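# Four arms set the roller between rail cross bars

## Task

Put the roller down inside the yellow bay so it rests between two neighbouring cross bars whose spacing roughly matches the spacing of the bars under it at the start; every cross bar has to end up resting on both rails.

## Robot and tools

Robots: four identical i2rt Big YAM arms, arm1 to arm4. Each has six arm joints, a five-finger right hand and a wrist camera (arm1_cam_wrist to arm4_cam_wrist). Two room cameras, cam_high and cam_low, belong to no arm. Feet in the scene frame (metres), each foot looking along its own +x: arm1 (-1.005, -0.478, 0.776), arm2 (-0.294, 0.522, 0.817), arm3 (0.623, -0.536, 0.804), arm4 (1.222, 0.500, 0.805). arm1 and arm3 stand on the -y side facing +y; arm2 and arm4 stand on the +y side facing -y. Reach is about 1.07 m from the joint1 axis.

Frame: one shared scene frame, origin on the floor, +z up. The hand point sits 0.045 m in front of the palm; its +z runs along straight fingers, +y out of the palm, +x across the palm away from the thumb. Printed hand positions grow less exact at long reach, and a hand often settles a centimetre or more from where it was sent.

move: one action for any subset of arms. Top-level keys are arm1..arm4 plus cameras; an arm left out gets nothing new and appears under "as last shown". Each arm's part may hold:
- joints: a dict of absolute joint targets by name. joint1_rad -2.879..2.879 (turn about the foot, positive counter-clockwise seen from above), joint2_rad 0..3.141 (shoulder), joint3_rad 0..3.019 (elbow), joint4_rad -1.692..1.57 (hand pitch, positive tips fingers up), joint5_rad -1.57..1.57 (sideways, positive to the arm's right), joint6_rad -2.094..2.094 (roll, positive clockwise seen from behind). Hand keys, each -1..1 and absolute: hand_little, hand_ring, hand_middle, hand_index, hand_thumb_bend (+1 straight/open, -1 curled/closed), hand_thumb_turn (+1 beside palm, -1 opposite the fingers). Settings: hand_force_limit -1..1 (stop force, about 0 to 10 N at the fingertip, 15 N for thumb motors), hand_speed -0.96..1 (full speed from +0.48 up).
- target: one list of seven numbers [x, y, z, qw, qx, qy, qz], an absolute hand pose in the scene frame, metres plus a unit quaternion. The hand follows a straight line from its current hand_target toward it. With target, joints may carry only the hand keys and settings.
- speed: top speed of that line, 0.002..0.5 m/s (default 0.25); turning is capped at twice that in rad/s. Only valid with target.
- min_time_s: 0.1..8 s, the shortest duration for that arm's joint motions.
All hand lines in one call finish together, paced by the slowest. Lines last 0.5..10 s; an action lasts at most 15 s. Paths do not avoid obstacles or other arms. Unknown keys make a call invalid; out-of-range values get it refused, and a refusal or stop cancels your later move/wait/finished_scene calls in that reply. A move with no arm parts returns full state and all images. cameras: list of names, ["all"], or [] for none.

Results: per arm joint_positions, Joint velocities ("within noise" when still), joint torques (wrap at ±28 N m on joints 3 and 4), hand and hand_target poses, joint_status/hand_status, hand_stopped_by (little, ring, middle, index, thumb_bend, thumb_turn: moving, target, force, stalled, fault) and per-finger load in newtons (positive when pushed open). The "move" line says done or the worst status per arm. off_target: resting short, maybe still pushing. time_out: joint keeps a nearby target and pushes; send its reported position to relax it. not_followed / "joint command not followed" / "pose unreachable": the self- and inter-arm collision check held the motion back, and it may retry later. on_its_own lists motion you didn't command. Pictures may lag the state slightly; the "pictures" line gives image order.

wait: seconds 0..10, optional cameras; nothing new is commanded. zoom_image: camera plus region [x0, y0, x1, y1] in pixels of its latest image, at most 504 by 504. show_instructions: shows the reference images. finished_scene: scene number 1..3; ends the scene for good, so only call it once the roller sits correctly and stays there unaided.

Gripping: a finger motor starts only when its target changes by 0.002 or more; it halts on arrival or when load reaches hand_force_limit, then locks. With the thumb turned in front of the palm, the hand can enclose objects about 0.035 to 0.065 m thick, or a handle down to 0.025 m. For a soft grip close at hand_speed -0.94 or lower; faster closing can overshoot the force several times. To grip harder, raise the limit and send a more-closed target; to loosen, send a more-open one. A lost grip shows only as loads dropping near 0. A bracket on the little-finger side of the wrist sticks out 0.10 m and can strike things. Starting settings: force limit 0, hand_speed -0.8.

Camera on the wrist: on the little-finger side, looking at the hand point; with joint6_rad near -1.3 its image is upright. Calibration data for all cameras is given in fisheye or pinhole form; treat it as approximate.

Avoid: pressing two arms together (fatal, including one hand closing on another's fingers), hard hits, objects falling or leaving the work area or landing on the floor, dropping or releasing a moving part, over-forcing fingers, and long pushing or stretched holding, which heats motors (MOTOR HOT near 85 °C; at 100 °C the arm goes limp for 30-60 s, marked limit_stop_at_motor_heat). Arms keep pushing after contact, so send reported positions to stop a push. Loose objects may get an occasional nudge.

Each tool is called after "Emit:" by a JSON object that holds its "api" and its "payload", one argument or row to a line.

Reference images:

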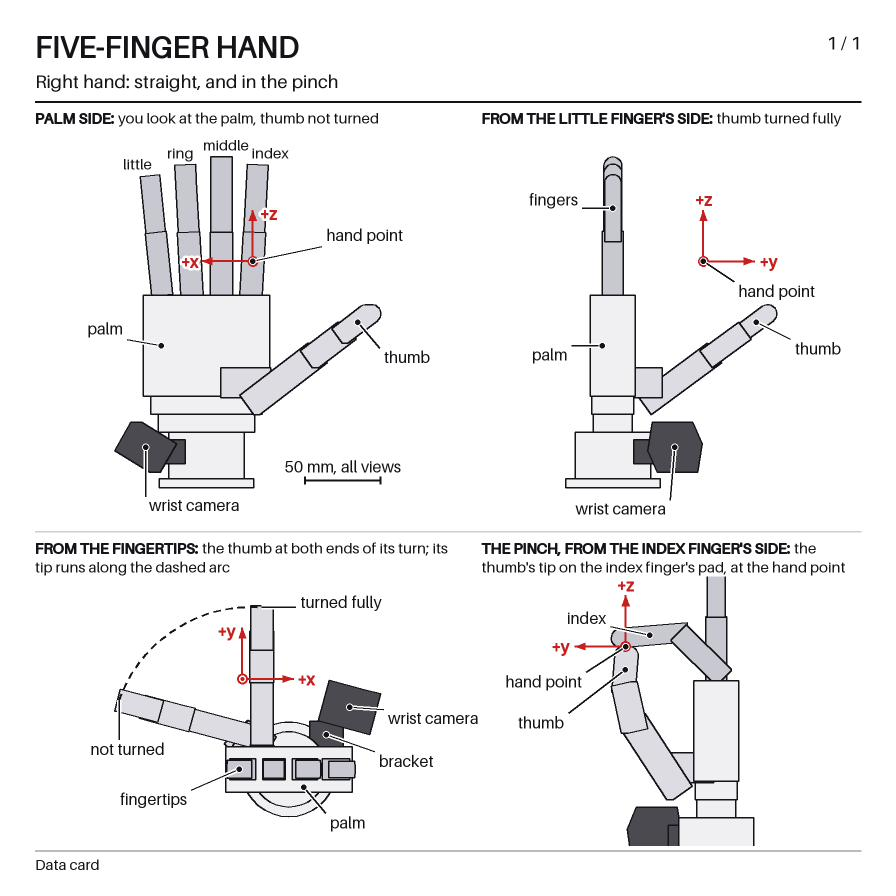

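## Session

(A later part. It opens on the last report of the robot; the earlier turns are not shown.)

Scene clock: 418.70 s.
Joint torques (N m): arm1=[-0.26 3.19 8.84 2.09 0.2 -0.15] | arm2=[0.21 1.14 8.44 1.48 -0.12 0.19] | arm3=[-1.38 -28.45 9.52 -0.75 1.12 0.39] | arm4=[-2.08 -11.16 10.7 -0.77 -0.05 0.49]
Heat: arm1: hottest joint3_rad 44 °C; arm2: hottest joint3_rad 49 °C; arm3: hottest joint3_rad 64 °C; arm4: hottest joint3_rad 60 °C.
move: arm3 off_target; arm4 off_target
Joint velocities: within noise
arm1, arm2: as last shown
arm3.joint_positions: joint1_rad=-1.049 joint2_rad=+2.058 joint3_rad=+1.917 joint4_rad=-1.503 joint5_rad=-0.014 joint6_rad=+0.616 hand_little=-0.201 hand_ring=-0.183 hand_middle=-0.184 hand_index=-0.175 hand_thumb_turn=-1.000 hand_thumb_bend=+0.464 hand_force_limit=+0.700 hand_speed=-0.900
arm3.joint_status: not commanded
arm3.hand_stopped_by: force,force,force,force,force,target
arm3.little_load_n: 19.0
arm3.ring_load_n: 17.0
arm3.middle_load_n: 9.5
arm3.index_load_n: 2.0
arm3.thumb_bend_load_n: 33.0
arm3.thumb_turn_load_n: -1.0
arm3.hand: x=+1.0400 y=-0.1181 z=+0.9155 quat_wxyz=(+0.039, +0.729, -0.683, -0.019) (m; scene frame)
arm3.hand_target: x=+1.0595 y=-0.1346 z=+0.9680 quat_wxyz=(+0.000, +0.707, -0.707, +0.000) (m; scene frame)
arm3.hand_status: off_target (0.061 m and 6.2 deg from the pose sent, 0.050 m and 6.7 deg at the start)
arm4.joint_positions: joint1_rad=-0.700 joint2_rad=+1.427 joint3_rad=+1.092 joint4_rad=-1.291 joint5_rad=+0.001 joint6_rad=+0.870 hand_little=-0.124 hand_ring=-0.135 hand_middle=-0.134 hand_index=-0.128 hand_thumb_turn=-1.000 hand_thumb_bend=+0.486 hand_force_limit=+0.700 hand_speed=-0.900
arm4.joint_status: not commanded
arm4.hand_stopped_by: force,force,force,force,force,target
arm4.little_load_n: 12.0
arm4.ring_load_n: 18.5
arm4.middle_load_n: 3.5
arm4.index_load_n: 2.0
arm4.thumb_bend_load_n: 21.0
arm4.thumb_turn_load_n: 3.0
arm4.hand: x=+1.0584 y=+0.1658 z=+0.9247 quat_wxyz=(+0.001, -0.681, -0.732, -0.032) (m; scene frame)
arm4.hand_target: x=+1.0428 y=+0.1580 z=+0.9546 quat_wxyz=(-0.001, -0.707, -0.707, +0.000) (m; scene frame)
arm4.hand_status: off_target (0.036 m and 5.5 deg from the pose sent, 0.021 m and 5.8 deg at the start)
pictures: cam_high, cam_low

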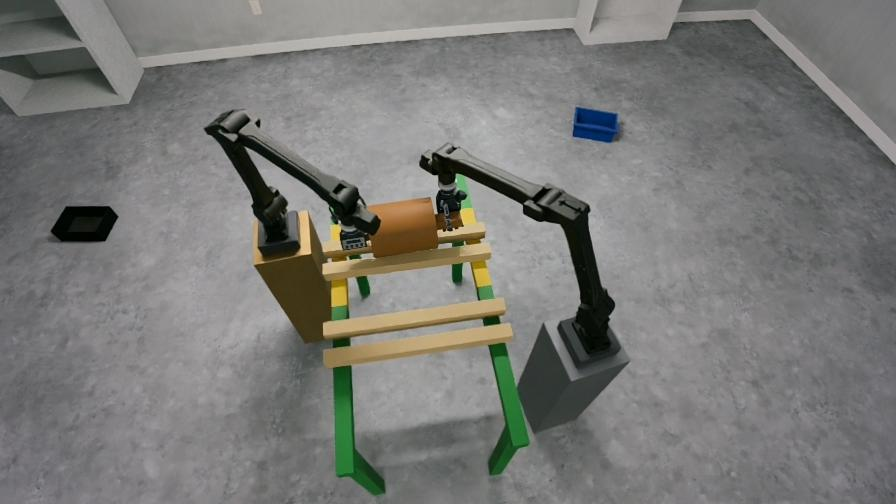

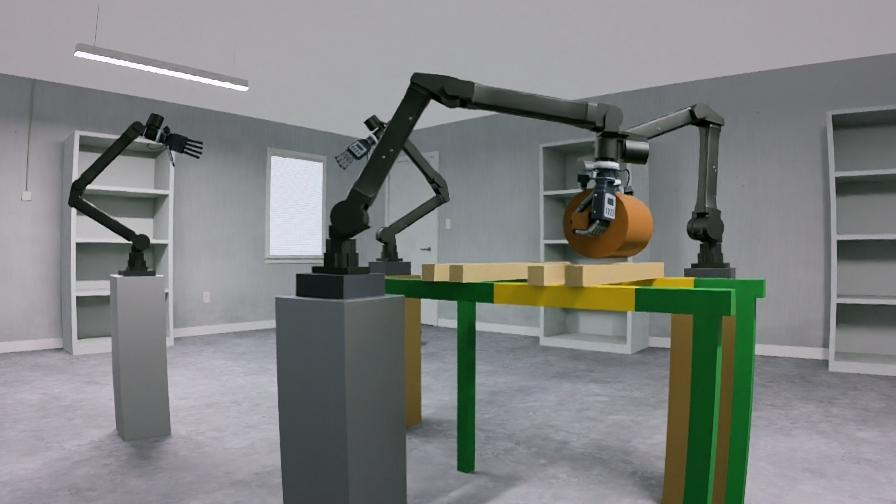

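Emit:
{"api": "move", "payload": {
  "arm3": {"target":[1.055,-0.138,0.955,0,0.7071,-0.7071,0],"speed":0.05},
  "arm4": {"target":[1.034,0.153,0.943,0,0.7071,0.7071,0],"speed":0.05}
}}

Emit:
{"api": "move", "payload": {
  "arm3": {"target":[1.055,-0.138,0.935,0,0.7071,-0.7071,0],"speed":0.04},
  "arm4": {"target":[1.034,0.153,0.928,0,0.7071,0.7071,0],"speed":0.04},
  "cameras": ["cam_high","cam_low"]
}}

Emit:
{"api": "zoom_image", "payload": {
  "camera": "cam_high",
  "region": [310, 180, 510, 300]
}}

Emit:
{"api": "zoom_image", "payload": {
  "camera": "cam_low",
  "region": [480, 140, 700, 320]
}}

Scene clock: 441.27 s.
Joint torques (N m): arm1=[-0.38 3.31 8.83 2.1 0.2 -0.15] | arm2=[0.21 1.2 8.47 1.47 -0.12 0.19] | arm3=[-1.26 -29.39 8.7 -0.8 1.33 0.43] | arm4=[-2.84 -11.69 10.88 -0.9 -0.3 0.39]
Heat: arm1: hottest joint3_rad 44 °C; arm2: hottest joint3_rad 49 °C; arm3: hottest joint3_rad 61 °C; arm4: hottest joint3_rad 61 °C.
move: arm3 off_target; arm4 off_target
Joint velocities: within noise
arm1.joint_positions: joint1_rad=-0.158 joint2_rad=+0.550 joint3_rad=+1.395 joint4_rad=-1.175 joint5_rad=+0.238 joint6_rad=-1.394 hand_little=+1.000 hand_ring=+1.000 hand_middle=+1.000 hand_index=+1.000 hand_thumb_turn=+1.000 hand_thumb_bend=+1.000 hand_force_limit=+0.000 hand_speed=-0.800
arm1.joint_status: not commanded
arm1.hand_stopped_by: target,target,target,target,target,target
arm1.little_load_n: 0.0
arm1.ring_load_n: 0.0
arm1.middle_load_n: 0.5
arm1.index_load_n: 0.0
arm1.thumb_bend_load_n: 0.0
arm1.thumb_turn_load_n: 0.0
arm1.hand: x=-0.8578 y=-0.3062 z=+1.3309 quat_wxyz=(-0.308, +0.721, +0.364, +0.502) (m; scene frame)
arm1.hand_target: x=-0.8589 y=-0.3093 z=+1.3395 quat_wxyz=(-0.314, +0.717, +0.360, +0.508) (m; scene frame)
arm1.hand_status: not commanded
arm2.joint_positions: joint1_rad=-0.358 joint2_rad=+0.575 joint3_rad=+1.427 joint4_rad=-1.484 joint5_rad=-0.020 joint6_rad=-1.135 hand_little=+1.000 hand_ring=+1.000 hand_middle=+1.000 hand_index=+1.000 hand_thumb_turn=+1.000 hand_thumb_bend=+1.000 hand_force_limit=+0.000 hand_speed=-0.800
arm2.joint_status: not commanded
arm2.hand_stopped_by: target,target,target,target,target,target
arm2.little_load_n: 0.0
arm2.ring_load_n: 0.0
arm2.middle_load_n: 0.0
arm2.index_load_n: 0.0
arm2.thumb_bend_load_n: 0.0
arm2.thumb_turn_load_n: 0.0
arm2.hand: x=-0.4159 y=+0.3861 z=+1.2960 quat_wxyz=(+0.326, +0.276, -0.848, +0.314) (m; scene frame)
arm2.hand_target: x=-0.4153 y=+0.3871 z=+1.3039 quat_wxyz=(+0.332, +0.275, -0.843, +0.321) (m; scene frame)
arm2.hand_status: not commanded
arm3.joint_positions: joint1_rad=-1.051 joint2_rad=+2.052 joint3_rad=+1.856 joint4_rad=-1.450 joint5_rad=-0.020 joint6_rad=+0.614 hand_little=-0.201 hand_ring=-0.183 hand_middle=-0.184 hand_index=-0.175 hand_thumb_turn=-1.000 hand_thumb_bend=+0.464 hand_force_limit=+0.700 hand_speed=-0.900
arm3.joint_status: not commanded
arm3.hand_stopped_by: force,force,force,force,force,target
arm3.little_load_n: 20.0
arm3.ring_load_n: 17.0
arm3.middle_load_n: 8.5
arm3.index_load_n: 1.0
arm3.thumb_bend_load_n: 33.5
arm3.thumb_turn_load_n: -2.5
arm3.hand: x=+1.0351 y=-0.1214 z=+0.8971 quat_wxyz=(+0.039, +0.730, -0.682, -0.021) (m; scene frame)
arm3.hand_target: x=+1.0527 y=-0.1382 z=+0.9526 quat_wxyz=(+0.000, +0.707, -0.707, -0.001) (m; scene frame)
arm3.hand_status: off_target (0.063 m and 6.3 deg from the pose sent, 0.047 m and 6.2 deg at the start)
arm4.joint_positions: joint1_rad=-0.700 joint2_rad=+1.458 joint3_rad=+1.085 joint4_rad=-1.258 joint5_rad=+0.008 joint6_rad=+0.871 hand_little=-0.124 hand_ring=-0.135 hand_middle=-0.134 hand_index=-0.128 hand_thumb_turn=-1.000 hand_thumb_bend=+0.486 hand_force_limit=+0.700 hand_speed=-0.900
arm4.joint_status: not commanded
arm4.hand_stopped_by: force,force,force,force,force,target
arm4.little_load_n: 11.0
arm4.ring_load_n: 18.0
arm4.middle_load_n: 4.0
arm4.index_load_n: 2.0
arm4.thumb_bend_load_n: 21.0
arm4.thumb_turn_load_n: 4.0
arm4.hand: x=+1.0541 y=+0.1620 z=+0.9101 quat_wxyz=(+0.005, -0.681, -0.731, -0.034) (m; scene frame)
arm4.hand_target: x=+1.0350 y=+0.1541 z=+0.9425 quat_wxyz=(+0.000, -0.707, -0.707, +0.000) (m; scene frame)
arm4.hand_status: off_target (0.040 m and 5.7 deg from the pose sent, 0.033 m and 5.5 deg at the start)
pictures: none

Scene clock: 442.23 s.
Joint torques (N m): arm1=[-0.21 3.19 8.84 2.07 0.2 -0.15] | arm2=[0.21 1.14 8.44 1.46 -0.12 0.19] | arm3=[-1.26 -26.93 8.14 0.08 1.28 0.38] | arm4=[-2.61 -10.64 9.7 -0.39 -0.15 0.36]
Heat: arm1: hottest joint3_rad 44 °C; arm2: hottest joint3_rad 49 °C; arm3: hottest joint3_rad 61 °C; arm4: hottest joint3_rad 61 °C.
move: arm3 off_target; arm4 off_target
Joint velocities: within noise
arm1, arm2: as last shown
arm1.middle_load_n: 0.0
arm3.joint_positions: joint1_rad=-1.051 joint2_rad=+2.035 joint3_rad=+1.828 joint4_rad=-1.429 joint5_rad=-0.018 joint6_rad=+0.618 hand_little=-0.201 hand_ring=-0.183 hand_middle=-0.184 hand_index=-0.175 hand_thumb_turn=-1.000 hand_thumb_bend=+0.464 hand_force_limit=+0.700 hand_speed=-0.900
arm3.joint_status: not commanded
arm3.hand_stopped_by: force,force,force,force,force,target
arm3.little_load_n: 12.0
arm3.ring_load_n: 12.5
arm3.middle_load_n: 7.0
arm3.index_load_n: 4.0
arm3.thumb_bend_load_n: 31.0
arm3.thumb_turn_load_n: 3.0
arm3.hand: x=+1.0325 y=-0.1238 z=+0.8962 quat_wxyz=(+0.034, +0.728, -0.684, -0.020) (m; scene frame)
arm3.hand_target: x=+1.0535 y=-0.1383 z=+0.9341 quat_wxyz=(+0.000, +0.707, -0.707, +0.000) (m; scene frame)
arm3.hand_status: off_target (0.047 m and 5.8 deg from the pose sent, 0.046 m and 6.3 deg at the start)
arm4.joint_positions: joint1_rad=-0.703 joint2_rad=+1.458 joint3_rad=+1.074 joint4_rad=-1.231 joint5_rad=+0.005 joint6_rad=+0.873 hand_little=-0.124 hand_ring=-0.135 hand_middle=-0.134 hand_index=-0.128 hand_thumb_turn=-1.000 hand_thumb_bend=+0.486 hand_force_limit=+0.700 hand_speed=-0.900
arm4.joint_status: not commanded
arm4.hand_stopped_by: force,force,force,force,force,target
arm4.little_load_n: 9.5
arm4.ring_load_n: 16.0
arm4.middle_load_n: 2.5
arm4.index_load_n: 2.5
arm4.thumb_bend_load_n: 19.5
arm4.thumb_turn_load_n: 3.5
arm4.hand: x=+1.0521 y=+0.1598 z=+0.9057 quat_wxyz=(+0.002, -0.683, -0.730, -0.027) (m; scene frame)
arm4.hand_target: x=+1.0346 y=+0.1538 z=+0.9278 quat_wxyz=(+0.000, -0.707, -0.707, +0.000) (m; scene frame)
arm4.hand_status: off_target (0.030 m and 4.9 deg from the pose sent, 0.028 m and 5.7 deg at the start)
pictures: cam_high, cam_low

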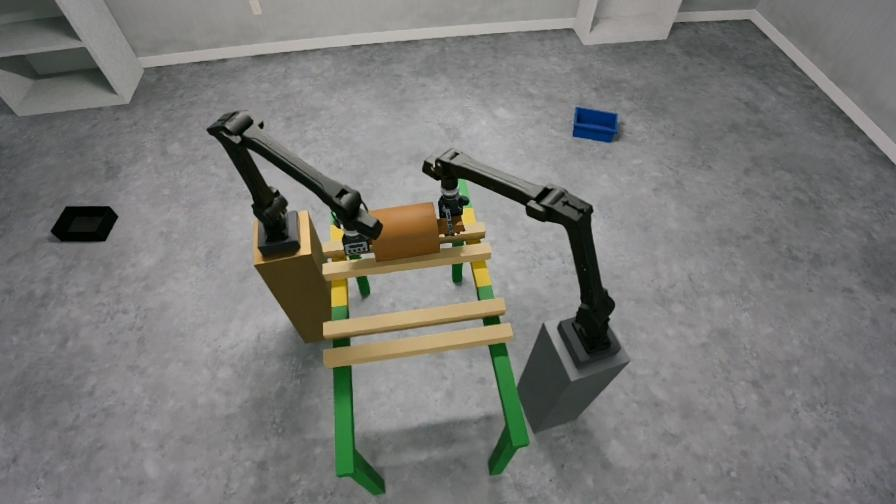

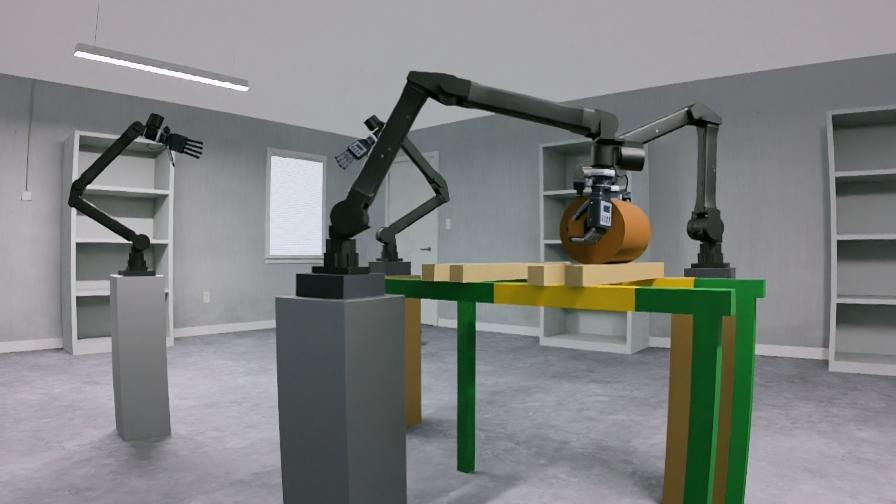

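Scaled by 2.520 from the camera's 896x504 image, which has a finer 1280x720 frame.

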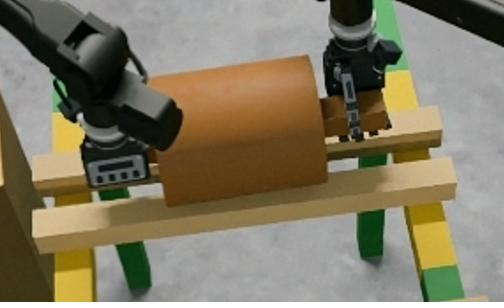

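Scaled by 2.291 from the camera's 896x504 image, which has a finer 1280x720 frame.

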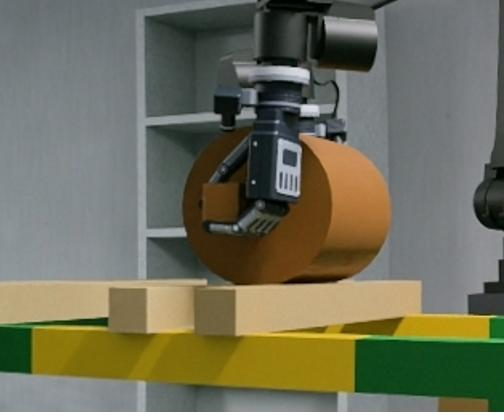

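Emit:
{"api": "move", "payload": {
  "arm3": {"target":[1.048,-0.134,0.912,0,0.7071,-0.7071,0],"speed":0.05},
  "arm4": {"target":[1.036,0.155,0.908,0,0.7071,0.7071,0],"speed":0.05}
}}

Emit:
{"api": "move", "payload": {
  "arm3": {"target":[1.042,-0.130,0.895,0,0.7071,-0.7071,0],"speed":0.05},
  "arm4": {"target":[1.040,0.157,0.895,0,0.7071,0.7071,0],"speed":0.05},
  "cameras": ["cam_high","cam_low"]
}}

Emit:
{"api": "zoom_image", "payload": {
  "camera": "cam_high",
  "region": [310, 180, 510, 300]
}}

Emit:
{"api": "zoom_image", "payload": {
  "camera": "cam_low",
  "region": [480, 140, 700, 320]
}}

Scene clock: 451.43 s.
Joint torques (N m): arm1=[-0.38 3.19 8.84 2.07 0.2 -0.15] | arm2=[0.21 1.14 8.46 1.47 -0.11 0.19] | arm3=[-0.5 -24.18 7.27 0.76 1.2 0.35] | arm4=[-2.49 -9.29 7.42 0.75 0.22 0.27]
Heat: arm1: hottest joint3_rad 44 °C; arm2: hottest joint3_rad 49 °C; arm3: hottest joint3_rad 59 °C; arm4: hottest joint3_rad 59 °C.
move: arm3 off_target; arm4 off_target
Joint velocities: within noise
arm1, arm2: as last shown
arm1.thumb_bend_load_n: 0.5
arm3.joint_positions: joint1_rad=-1.050 joint2_rad=+2.010 joint3_rad=+1.788 joint4_rad=-1.389 joint5_rad=-0.017 joint6_rad=+0.632 hand_little=-0.202 hand_ring=-0.183 hand_middle=-0.184 hand_index=-0.175 hand_thumb_turn=-1.000 hand_thumb_bend=+0.464 hand_force_limit=+0.700 hand_speed=-0.900
arm3.joint_status: not commanded
arm3.hand_stopped_by: force,force,force,force,force,target
arm3.little_load_n: 5.5
arm3.ring_load_n: 8.0
arm3.middle_load_n: 5.5
arm3.index_load_n: 5.5
arm3.thumb_bend_load_n: 29.0
arm3.thumb_turn_load_n: 6.5
arm3.hand: x=+1.0312 y=-0.1244 z=+0.8949 quat_wxyz=(+0.022, +0.724, -0.689, -0.017) (m; scene frame)
arm3.hand_target: x=+1.0475 y=-0.1341 z=+0.9122 quat_wxyz=(+0.000, +0.707, -0.707, +0.000) (m; scene frame)
arm3.hand_status: off_target (0.026 m and 4.3 deg from the pose sent, 0.024 m and 5.8 deg at the start)
arm4.joint_positions: joint1_rad=-0.705 joint2_rad=+1.454 joint3_rad=+1.062 joint4_rad=-1.208 joint5_rad=-0.003 joint6_rad=+0.885 hand_little=-0.125 hand_ring=-0.135 hand_middle=-0.134 hand_index=-0.128 hand_thumb_turn=-1.000 hand_thumb_bend=+0.486 hand_force_limit=+0.700 hand_speed=-0.900
arm4.joint_status: not commanded
arm4.hand_stopped_by: force,force,force,force,force,target
arm4.little_load_n: 1.5
arm4.ring_load_n: 9.0
arm4.middle_load_n: 2.0
arm4.index_load_n: 3.5
arm4.thumb_bend_load_n: 18.5
arm4.thumb_turn_load_n: 5.0
arm4.hand: x=+1.0515 y=+0.1574 z=+0.9030 quat_wxyz=(-0.003, -0.688, -0.725, -0.020) (m; scene frame)
arm4.hand_target: x=+1.0362 y=+0.1552 z=+0.9083 quat_wxyz=(+0.000, -0.707, -0.707, +0.000) (m; scene frame)
arm4.hand_status: off_target (0.016 m and 3.7 deg from the pose sent, 0.017 m and 4.9 deg at the start)
pictures: none

Scene clock: 452.40 s.
Joint torques (N m): arm1=[-0.26 3.14 8.85 2.06 0.2 -0.15] | arm2=[0.21 1.14 8.44 1.47 -0.11 0.19] | arm3=[0.03 -21.83 6.72 1.33 1 0.34] | arm4=[-1.96 -7.59 6.34 1.22 0.32 0.11]
Heat: arm1: hottest joint3_rad 44 °C; arm2: hottest joint3_rad 49 °C; arm3: hottest joint3_rad 59 °C; arm4: hottest joint3_rad 59 °C.
move: arm3 off_target; arm4 off_target
Joint velocities: within noise
arm1, arm2: as last shown
arm1.thumb_bend_load_n: 0.0
arm2.thumb_bend_load_n: -0.5
arm3.joint_positions: joint1_rad=-1.048 joint2_rad=+1.992 joint3_rad=+1.758 joint4_rad=-1.359 joint5_rad=-0.012 joint6_rad=+0.643 hand_little=-0.202 hand_ring=-0.184 hand_middle=-0.184 hand_index=-0.175 hand_thumb_turn=-1.000 hand_thumb_bend=+0.464 hand_force_limit=+0.700 hand_speed=-0.900
arm3.joint_status: not commanded
arm3.hand_stopped_by: force,force,force,force,force,target
arm3.little_load_n: 2.0
arm3.ring_load_n: 4.5
arm3.middle_load_n: 3.0
arm3.index_load_n: 6.0
arm3.thumb_bend_load_n: 28.0
arm3.thumb_turn_load_n: 5.5
arm3.hand: x=+1.0295 y=-0.1247 z=+0.8933 quat_wxyz=(+0.014, +0.721, -0.692, -0.014) (m; scene frame)
arm3.hand_target: x=+1.0419 y=-0.1302 z=+0.8952 quat_wxyz=(+0.000, +0.707, -0.707, +0.000) (m; scene frame)
arm3.hand_status: off_target (0.014 m and 3.3 deg from the pose sent, 0.012 m and 4.3 deg at the start)
arm4.joint_positions: joint1_rad=-0.705 joint2_rad=+1.437 joint3_rad=+1.044 joint4_rad=-1.183 joint5_rad=-0.005 joint6_rad=+0.905 hand_little=-0.125 hand_ring=-0.136 hand_middle=-0.134 hand_index=-0.128 hand_thumb_turn=-1.000 hand_thumb_bend=+0.486 hand_force_limit=+0.700 hand_speed=-0.900
arm4.joint_status: not commanded
arm4.hand_stopped_by: force,force,force,force,force,target
arm4.little_load_n: 0.0
arm4.ring_load_n: 1.0
arm4.middle_load_n: 2.0
arm4.index_load_n: 4.5
arm4.thumb_bend_load_n: 16.0
arm4.thumb_turn_load_n: 3.5
arm4.hand: x=+1.0515 y=+0.1564 z=+0.9024 quat_wxyz=(-0.005, -0.696, -0.718, -0.008) (m; scene frame)
arm4.hand_target: x=+1.0403 y=+0.1572 z=+0.8954 quat_wxyz=(+0.000, -0.707, -0.707, +0.000) (m; scene frame)
arm4.hand_status: off_target (0.014 m and 2.1 deg from the pose sent, 0.014 m and 3.7 deg at the start)
pictures: cam_high, cam_low

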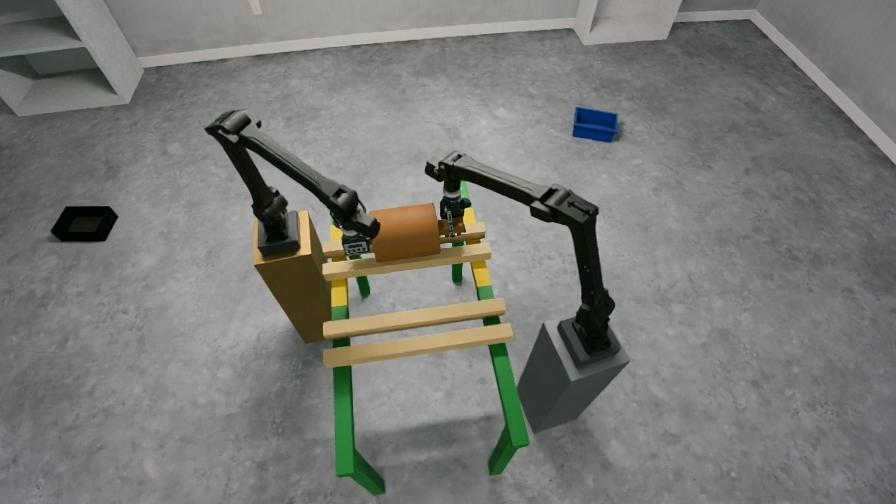

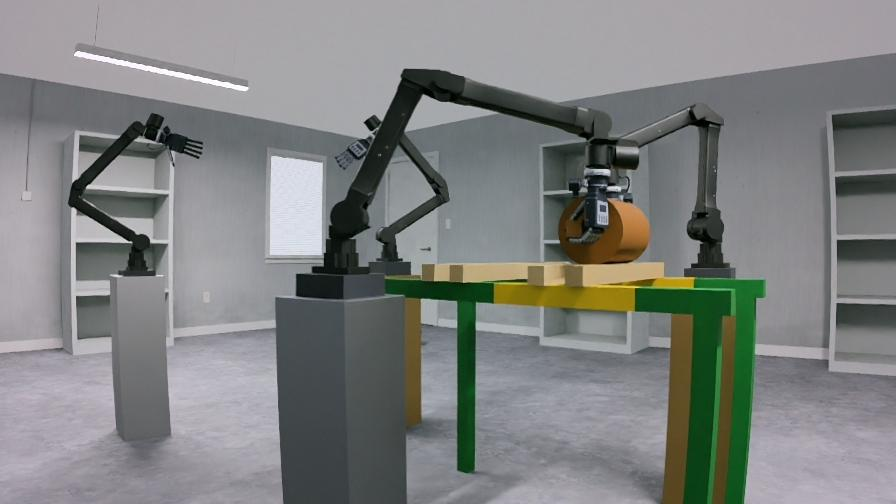

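Scaled by 2.520 from the camera's 896x504 image, which has a finer 1280x720 frame.

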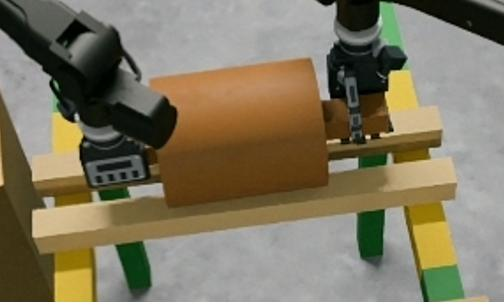

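Scaled by 2.291 from the camera's 896x504 image, which has a finer 1280x720 frame.

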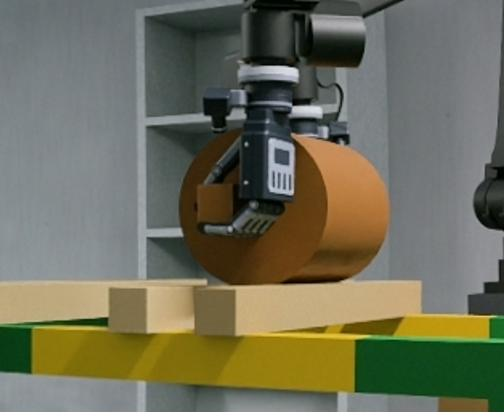

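Emit:
{"api": "move", "payload": {
  "arm3": {"target":[1.034,-0.126,0.892,0,0.7071,-0.7071,0],"speed":0.04},
  "arm4": {"target":[1.046,0.156,0.889,0,0.7071,0.7071,0],"speed":0.04}
}}

Emit:
{"api": "move", "payload": {
  "arm3": {"joints":{"hand_speed":-0.85,"hand_little":1,"hand_ring":1,"hand_middle":1,"hand_index":1,"hand_thumb_bend":1}},
  "arm4": {"joints":{"hand_speed":-0.85,"hand_little":1,"hand_ring":1,"hand_middle":1,"hand_index":1,"hand_thumb_bend":1}},
  "cameras": ["cam_high","cam_low"]
}}

Emit:
{"api": "zoom_image", "payload": {
  "camera": "cam_high",
  "region": [310, 180, 510, 300]
}}

Scene clock: 468.77 s.
Joint torques (N m): arm1=[-0.5 3.25 8.84 2.09 0.19 -0.15] | arm2=[0.26 1.2 8.46 1.47 -0.12 0.19] | arm3=[0.85 -21.36 6.46 1.26 0.75 0.36] | arm4=[-0.97 -6.59 5.9 1.35 0.47 0.1]
Heat: arm1: hottest joint3_rad 44 °C; arm2: hottest joint3_rad 49 °C; arm3: hottest joint3_rad 56 °C; arm4: hottest joint3_rad 55 °C.
move: arm3 off_target; arm4 off_target
Joint velocities: within noise
arm1, arm2: as last shown
arm2.thumb_bend_load_n: 0.0
arm3.joint_positions: joint1_rad=-1.045 joint2_rad=+1.982 joint3_rad=+1.740 joint4_rad=-1.344 joint5_rad=-0.006 joint6_rad=+0.654 hand_little=-0.202 hand_ring=-0.184 hand_middle=-0.184 hand_index=-0.175 hand_thumb_turn=-1.000 hand_thumb_bend=+0.464 hand_force_limit=+0.700 hand_speed=-0.900
arm3.joint_status: not commanded
arm3.hand_stopped_by: force,force,force,force,force,target
arm3.little_load_n: 1.5
arm3.ring_load_n: 3.5
arm3.middle_load_n: 3.5
arm3.index_load_n: 6.0
arm3.thumb_bend_load_n: 27.0
arm3.thumb_turn_load_n: 4.5
arm3.hand: x=+1.0279 y=-0.1247 z=+0.8924 quat_wxyz=(+0.010, +0.719, -0.695, -0.011) (m; scene frame)
arm3.hand_target: x=+1.0340 y=-0.1261 z=+0.8920 quat_wxyz=(+0.000, +0.707, -0.707, +0.000) (m; scene frame)
arm3.hand_status: off_target (0.006 m and 2.5 deg from the pose sent, 0.005 m and 3.2 deg at the start)
arm4.joint_positions: joint1_rad=-0.705 joint2_rad=+1.427 joint3_rad=+1.031 joint4_rad=-1.169 joint5_rad=-0.008 joint6_rad=+0.922 hand_little=-0.125 hand_ring=-0.136 hand_middle=-0.134 hand_index=-0.128 hand_thumb_turn=-1.000 hand_thumb_bend=+0.486 hand_force_limit=+0.700 hand_speed=-0.900
arm4.joint_status: not commanded
arm4.hand_stopped_by: force,force,force,force,force,target
arm4.little_load_n: 0.5
arm4.ring_load_n: 0.5
arm4.middle_load_n: 1.5
arm4.index_load_n: 4.0
arm4.thumb_bend_load_n: 15.5
arm4.thumb_turn_load_n: 3.5
arm4.hand: x=+1.0520 y=+0.1559 z=+0.9020 quat_wxyz=(-0.007, -0.702, -0.712, -0.002) (m; scene frame)
arm4.hand_target: x=+1.0463 y=+0.1563 z=+0.8895 quat_wxyz=(+0.000, -0.707, -0.707, +0.000) (m; scene frame)
arm4.hand_status: off_target (0.014 m and 1.2 deg from the pose sent, 0.014 m and 2.1 deg at the start)
pictures: none

Scene clock: 472.13 s.
Joint torques (N m): arm1=[-0.21 3.19 8.84 2.06 0.19 -0.15] | arm2=[0.15 1.14 8.46 1.46 -0.11 0.19] | arm3=[0.73 -20.72 6.98 0.84 0.33 0.19] | arm4=[-1.67 -5.95 7.04 1.52 1.58 0.08]
Heat: arm1: hottest joint3_rad 44 °C; arm2: hottest joint3_rad 49 °C; arm3: hottest joint3_rad 55 °C; arm4: hottest joint3_rad 55 °C.
move: arm3 done; arm4 off_target
Joint velocities: within noise
arm1, arm2: as last shown
arm3.joint_positions: joint1_rad=-1.044 joint2_rad=+1.974 joint3_rad=+1.734 joint4_rad=-1.332 joint5_rad=+0.003 joint6_rad=+0.672 hand_little=+1.000 hand_ring=+1.000 hand_middle=+0.999 hand_index=+1.000 hand_thumb_turn=-1.000 hand_thumb_bend=+1.000 hand_force_limit=+0.700 hand_speed=-0.850
arm3.joint_status: all done
arm3.hand_stopped_by: target,target,target,target,target,target
arm3.little_load_n: 0.5
arm3.ring_load_n: 0.0
arm3.middle_load_n: -2.5
arm3.index_load_n: 0.0
arm3.thumb_bend_load_n: -0.5
arm3.thumb_turn_load_n: 0.0
arm3.hand: x=+1.0302 y=-0.1238 z=+0.8937 quat_wxyz=(+0.004, +0.713, -0.701, -0.005) (m; scene frame)
arm3.hand_target: x=+1.0340 y=-0.1261 z=+0.8922 quat_wxyz=(+0.000, +0.707, -0.707, +0.000) (m; scene frame)
arm3.hand_status: not commanded
arm4.joint_positions: joint1_rad=-0.697 joint2_rad=+1.420 joint3_rad=+1.017 joint4_rad=-1.174 joint5_rad=-0.033 joint6_rad=+0.923 hand_little=+1.000 hand_ring=+1.000 hand_middle=+0.895 hand_index=+1.000 hand_thumb_turn=-1.000 hand_thumb_bend=+1.000 hand_force_limit=+0.700 hand_speed=-0.850
arm4.joint_status: hand_middle off_target (ended at +0.895, target +1.000); the others done
arm4.hand_stopped_by: target,target,stalled,target,target,target
arm4.little_load_n: 0.0
arm4.ring_load_n: 0.0
arm4.middle_load_n: -13.5
arm4.index_load_n: 0.0
arm4.thumb_bend_load_n: 0.0
arm4.thumb_turn_load_n: 0.0
arm4.hand: x=+1.0630 y=+0.1574 z=+0.9013 quat_wxyz=(-0.018, -0.699, -0.714, -0.011) (m; scene frame)
arm4.hand_target: x=+1.0463 y=+0.1563 z=+0.8895 quat_wxyz=(+0.000, -0.707, -0.707, +0.000) (m; scene frame)
arm4.hand_status: not commanded
pictures: cam_high, cam_low

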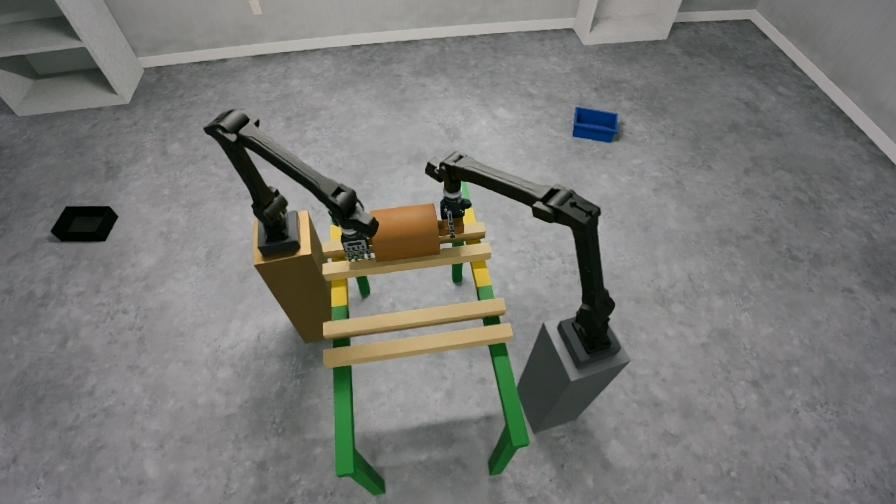

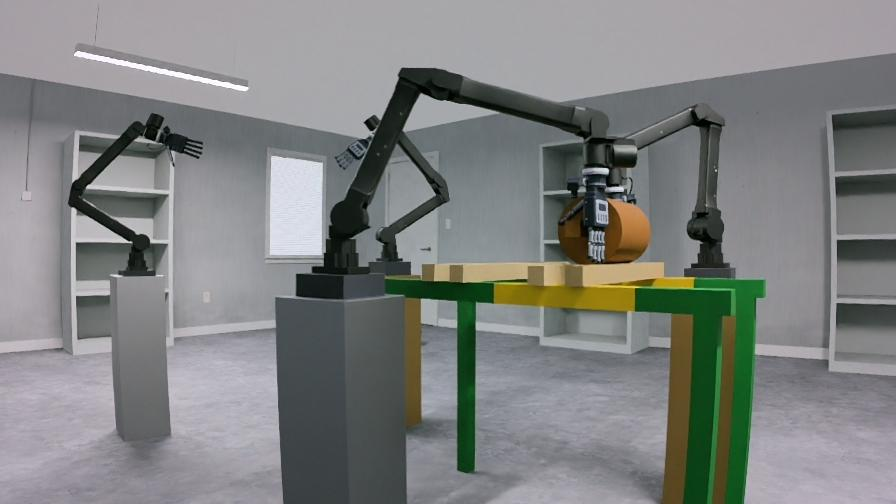

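Scaled by 2.520 from the camera's 896x504 image, which has a finer 1280x720 frame.

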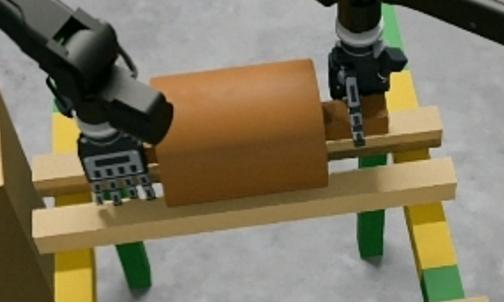

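Emit:
{"api": "move", "payload": {
  "arm3": {"target":[1.034,-0.126,0.96,0,0.7071,-0.7071,0],"speed":0.08},
  "arm4": {"target":[1.050,0.157,0.957,0,0.7071,0.7071,0],"speed":0.08}
}}

Emit:
{"api": "move", "payload": {
  "arm3": {"target":[1.034,-0.126,1.04,0,0.7071,-0.7071,0],"speed":0.15},
  "arm4": {"target":[1.050,0.157,1.04,0,0.7071,0.7071,0],"speed":0.15},
  "cameras": ["cam_high"]
}}

Emit:
{"api": "move", "payload": {
  "arm3": {"target":[0.90,-0.24,1.1,0,0.7071,-0.7071,0],"speed":0.2},
  "arm4": {"target":[1.18,0.25,1.1,0,0.7071,0.7071,0],"speed":0.2},
  "cameras": ["cam_high","cam_low"]
}}

Emit:
{"api": "zoom_image", "payload": {
  "camera": "cam_high",
  "region": [310, 180, 510, 300]
}}

Emit:
{"api": "zoom_image", "payload": {
  "camera": "cam_low",
  "region": [480, 140, 700, 320]
}}

Scene clock: 491.23 s.
Joint torques (N m): arm1=[-0.26 3.14 8.84 2.1 0.2 -0.15] | arm2=[0.21 1.14 8.47 1.46 -0.12 0.19] | arm3=[0.85 -21.25 12.33 -0.12 -0.01 0.16] | arm4=[-0.91 -7.77 10.51 -0.23 -0.09 0.09]
Heat: arm1: hottest joint3_rad 44 °C; arm2: hottest joint3_rad 49 °C; arm3: hottest joint3_rad 53 °C; arm4: hottest joint3_rad 52 °C.
move: arm3 off_target; arm4 off_target
Joint velocities: within noise
arm1, arm2: as last shown
arm3.joint_positions: joint1_rad=-1.044 joint2_rad=+1.947 joint3_rad=+1.783 joint4_rad=-1.470 joint5_rad=+0.011 joint6_rad=+0.676 hand_little=+1.000 hand_ring=+1.000 hand_middle=+0.999 hand_index=+1.000 hand_thumb_turn=-1.000 hand_thumb_bend=+1.000 hand_force_limit=+0.700 hand_speed=-0.850
arm3.joint_status: not commanded
arm3.hand_stopped_by: target,target,target,target,target,target
arm3.little_load_n: 0.5
arm3.ring_load_n: 0.0
arm3.middle_load_n: 0.0
arm3.index_load_n: 0.0
arm3.thumb_bend_load_n: 0.0
arm3.thumb_turn_load_n: 0.0
arm3.hand: x=+1.0167 y=-0.1376 z=+0.9295 quat_wxyz=(+0.035, +0.711, -0.702, -0.004) (m; scene frame)
arm3.hand_target: x=+1.0325 y=-0.1272 z=+0.9604 quat_wxyz=(-0.001, +0.707, -0.707, +0.000) (m; scene frame)
arm3.hand_status: off_target (0.037 m and 4.1 deg from the pose sent, 0.067 m and 1.2 deg at the start)
arm4.joint_positions: joint1_rad=-0.697 joint2_rad=+1.376 joint3_rad=+1.092 joint4_rad=-1.311 joint5_rad=+0.005 joint6_rad=+0.929 hand_little=+1.000 hand_ring=+1.000 hand_middle=+0.896 hand_index=+1.000 hand_thumb_turn=-1.000 hand_thumb_bend=+1.000 hand_force_limit=+0.700 hand_speed=-0.850
arm4.joint_status: not commanded
arm4.hand_stopped_by: target,target,stalled,target,target,target
arm4.little_load_n: 0.0
arm4.ring_load_n: 0.0
arm4.middle_load_n: 0.0
arm4.index_load_n: 0.0
arm4.thumb_bend_load_n: 0.0
arm4.thumb_turn_load_n: 0.0
arm4.hand: x=+1.0600 y=+0.1664 z=+0.9419 quat_wxyz=(+0.002, -0.702, -0.712, -0.017) (m; scene frame)
arm4.hand_target: x=+1.0503 y=+0.1575 z=+0.9570 quat_wxyz=(+0.000, -0.707, -0.707, +0.000) (m; scene frame)
arm4.hand_status: off_target (0.020 m and 2.1 deg from the pose sent, 0.057 m and 2.7 deg at the start)
pictures: none

Scene clock: 492.67 s.
Joint torques (N m): arm1=[-0.32 3.19 8.85 2.09 0.2 -0.15] | arm2=[0.15 1.14 8.44 1.46 -0.11 0.19] | arm3=[0.85 -20.01 12.66 -0.08 -0.01 0.16] | arm4=[-0.91 -7.3 11.14 -0.34 -0.1 0.09]
Heat: arm1: hottest joint3_rad 44 °C; arm2: hottest joint3_rad 49 °C; arm3: hottest joint3_rad 53 °C; arm4: hottest joint3_rad 52 °C.
move: arm3 off_target; arm4 off_target
Joint velocities: within noise
arm1, arm2: as last shown
arm3.joint_positions: joint1_rad=-1.044 joint2_rad=+1.936 joint3_rad=+1.996 joint4_rad=-1.681 joint5_rad=+0.011 joint6_rad=+0.678 hand_little=+1.000 hand_ring=+1.000 hand_middle=+0.999 hand_index=+1.000 hand_thumb_turn=-1.000 hand_thumb_bend=+1.000 hand_force_limit=+0.700 hand_speed=-0.850
arm3.joint_status: not commanded
arm3.hand_stopped_by: target,target,target,target,target,target
arm3.little_load_n: 0.0
arm3.ring_load_n: 0.0
arm3.middle_load_n: 0.0
arm3.index_load_n: 0.0
arm3.thumb_bend_load_n: 0.0
arm3.thumb_turn_load_n: 0.0
arm3.hand: x=+1.0212 y=-0.1351 z=+1.0159 quat_wxyz=(+0.029, +0.710, -0.703, -0.004) (m; scene frame)
arm3.hand_target: x=+1.0328 y=-0.1270 z=+1.0401 quat_wxyz=(-0.001, +0.707, -0.707, +0.000) (m; scene frame)
arm3.hand_status: off_target (0.029 m and 3.4 deg from the pose sent, 0.113 m and 4.1 deg at the start)
arm4.joint_positions: joint1_rad=-0.697 joint2_rad=+1.341 joint3_rad=+1.279 joint4_rad=-1.531 joint5_rad=+0.005 joint6_rad=+0.931 hand_little=+1.000 hand_ring=+1.000 hand_middle=+0.896 hand_index=+1.000 hand_thumb_turn=-1.000 hand_thumb_bend=+1.000 hand_force_limit=+0.700 hand_speed=-0.850
arm4.joint_status: not commanded
arm4.hand_stopped_by: target,target,stalled,target,target,target
arm4.little_load_n: 0.0
arm4.ring_load_n: 0.0
arm4.middle_load_n: 0.0
arm4.index_load_n: 0.0
arm4.thumb_bend_load_n: 0.0
arm4.thumb_turn_load_n: 0.0
arm4.hand: x=+1.0583 y=+0.1648 z=+1.0249 quat_wxyz=(+0.001, -0.702, -0.712, -0.016) (m; scene frame)
arm4.hand_target: x=+1.0503 y=+0.1575 z=+1.0398 quat_wxyz=(+0.000, -0.707, -0.707, +0.000) (m; scene frame)
arm4.hand_status: off_target (0.019 m and 2.0 deg from the pose sent, 0.099 m and 2.1 deg at the start)
pictures: cam_high

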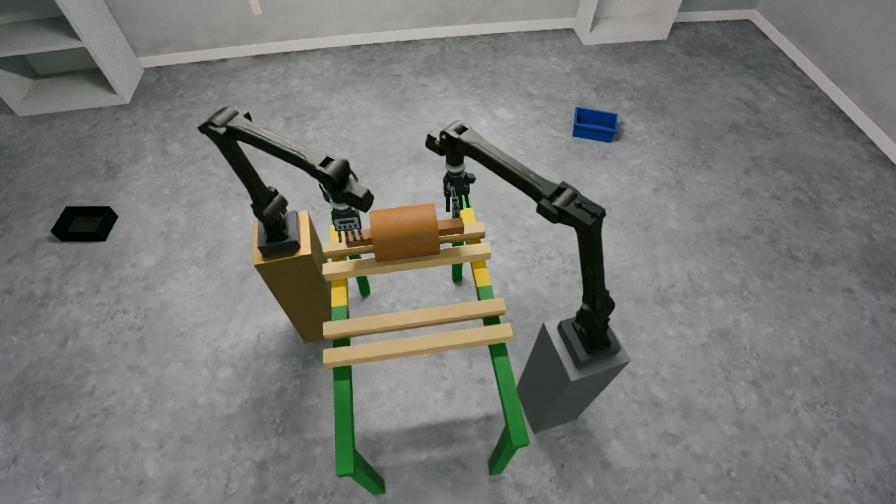

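Scene clock: 494.53 s.
Joint torques (N m): arm1=[-0.32 3.25 8.84 2.06 0.2 -0.15] | arm2=[0.21 1.14 8.46 1.46 -0.12 0.19] | arm3=[0.5 -13.04 7.16 0.03 0 0.11] | arm4=[0.62 -1.2 7.71 0.01 -0.28 0.06]
Heat: arm1: hottest joint3_rad 44 °C; arm2: hottest joint3_rad 49 °C; arm3: hottest joint3_rad 53 °C; arm4: hottest joint3_rad 52 °C.
move: arm3 done; arm4 off_target
Joint velocities: within noise
arm1.joint_positions: joint1_rad=-0.158 joint2_rad=+0.550 joint3_rad=+1.395 joint4_rad=-1.175 joint5_rad=+0.238 joint6_rad=-1.394 hand_little=+1.000 hand_ring=+1.000 hand_middle=+1.000 hand_index=+1.000 hand_thumb_turn=+1.000 hand_thumb_bend=+1.000 hand_force_limit=+0.000 hand_speed=-0.800
arm1.joint_status: not commanded
arm1.hand_stopped_by: target,target,target,target,target,target
arm1.little_load_n: 0.0
arm1.ring_load_n: 0.0
arm1.middle_load_n: 0.0
arm1.index_load_n: 0.0
arm1.thumb_bend_load_n: 0.0
arm1.thumb_turn_load_n: 0.0
arm1.hand: x=-0.8578 y=-0.3062 z=+1.3309 quat_wxyz=(-0.308, +0.721, +0.364, +0.502) (m; scene frame)
arm1.hand_target: x=-0.8589 y=-0.3093 z=+1.3395 quat_wxyz=(-0.314, +0.717, +0.360, +0.508) (m; scene frame)
arm1.hand_status: not commanded
arm2.joint_positions: joint1_rad=-0.358 joint2_rad=+0.575 joint3_rad=+1.427 joint4_rad=-1.484 joint5_rad=-0.020 joint6_rad=-1.135 hand_little=+1.000 hand_ring=+1.000 hand_middle=+1.000 hand_index=+1.000 hand_thumb_turn=+1.000 hand_thumb_bend=+1.000 hand_force_limit=+0.000 hand_speed=-0.800
arm2.joint_status: not commanded
arm2.hand_stopped_by: target,target,target,target,target,target
arm2.little_load_n: 0.0
arm2.ring_load_n: 0.0
arm2.middle_load_n: 0.0
arm2.index_load_n: 0.0
arm2.thumb_bend_load_n: 0.0
arm2.thumb_turn_load_n: 0.0
arm2.hand: x=-0.4159 y=+0.3861 z=+1.2960 quat_wxyz=(+0.326, +0.276, -0.848, +0.314) (m; scene frame)
arm2.hand_target: x=-0.4153 y=+0.3871 z=+1.3039 quat_wxyz=(+0.332, +0.275, -0.843, +0.321) (m; scene frame)
arm2.hand_status: not commanded
arm3.joint_positions: joint1_rad=-1.044 joint2_rad=+1.465 joint3_rad=+1.604 joint4_rad=-1.694 joint5_rad=+0.011 joint6_rad=+0.678 hand_little=+1.000 hand_ring=+1.000 hand_middle=+0.999 hand_index=+1.000 hand_thumb_turn=-1.000 hand_thumb_bend=+1.000 hand_force_limit=+0.700 hand_speed=-0.850
arm3.joint_status: not commanded
arm3.hand_stopped_by: target,target,target,target,target,target
arm3.little_load_n: 0.0
arm3.ring_load_n: 0.0
arm3.middle_load_n: 0.0
arm3.index_load_n: 0.0
arm3.thumb_bend_load_n: 0.0
arm3.thumb_turn_load_n: 0.0
arm3.hand: x=+0.9015 y=-0.2349 z=+1.0998 quat_wxyz=(-0.004, +0.710, -0.704, +0.000) (m; scene frame)
arm3.hand_target: x=+0.8999 y=-0.2400 z=+1.1000 quat_wxyz=(+0.000, +0.707, -0.707, +0.000) (m; scene frame)
arm3.hand_status: done (0.005 m and 0.7 deg from the pose sent, 0.181 m and 3.4 deg at the start)
arm4.joint_positions: joint1_rad=-0.520 joint2_rad=+0.908 joint3_rad=+1.151 joint4_rad=-1.703 joint5_rad=-0.010 joint6_rad=+1.119 hand_little=+1.000 hand_ring=+1.000 hand_middle=+0.896 hand_index=+1.000 hand_thumb_turn=-1.000 hand_thumb_bend=+1.000 hand_force_limit=+0.700 hand_speed=-0.850
arm4.joint_status: not commanded
arm4.hand_stopped_by: target,target,stalled,target,target,target
arm4.little_load_n: 0.0
arm4.ring_load_n: 0.0
arm4.middle_load_n: 0.0
arm4.index_load_n: -0.5
arm4.thumb_bend_load_n: 0.0
arm4.thumb_turn_load_n: 0.0
arm4.hand: x=+1.1751 y=+0.2491 z=+1.1006 quat_wxyz=(-0.025, -0.705, -0.707, +0.046) (m; scene frame)
arm4.hand_target: x=+1.1797 y=+0.2496 z=+1.0991 quat_wxyz=(-0.025, -0.703, -0.709, +0.039) (m; scene frame)
arm4.hand_status: off_target (0.005 m and 6.0 deg from the pose sent, 0.167 m and 1.9 deg at the start; a joint's target at an end of its range on 33 of 56 steps)
pictures: cam_high, cam_low

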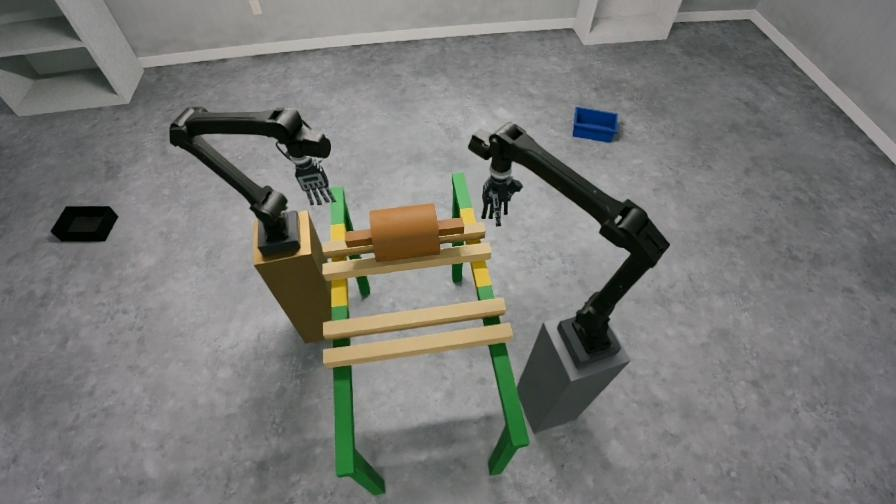

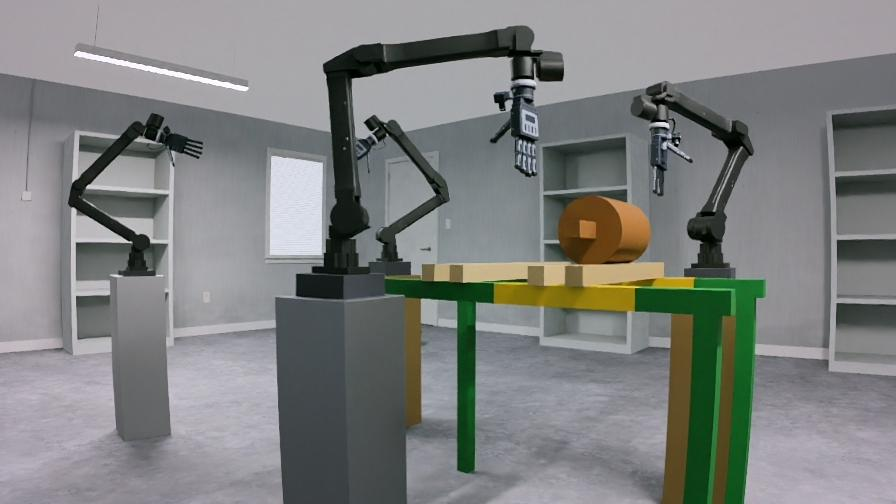

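Scaled by 2.520 from the camera's 896x504 image, which has a finer 1280x720 frame.

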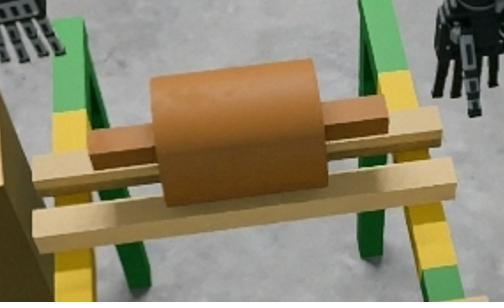

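Scaled by 2.291 from the camera's 896x504 image, which has a finer 1280x720 frame.

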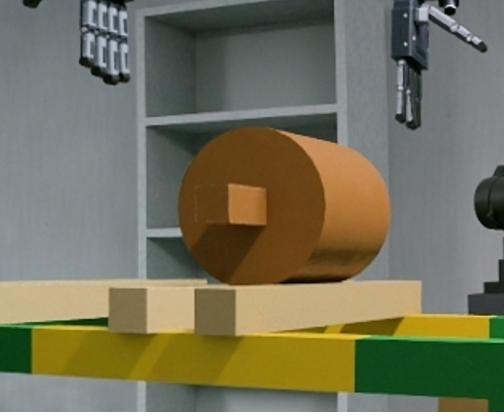

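Emit:
{"api": "finished_scene", "payload": {
  "scene": 2
}}

The scene is finished: the task was done.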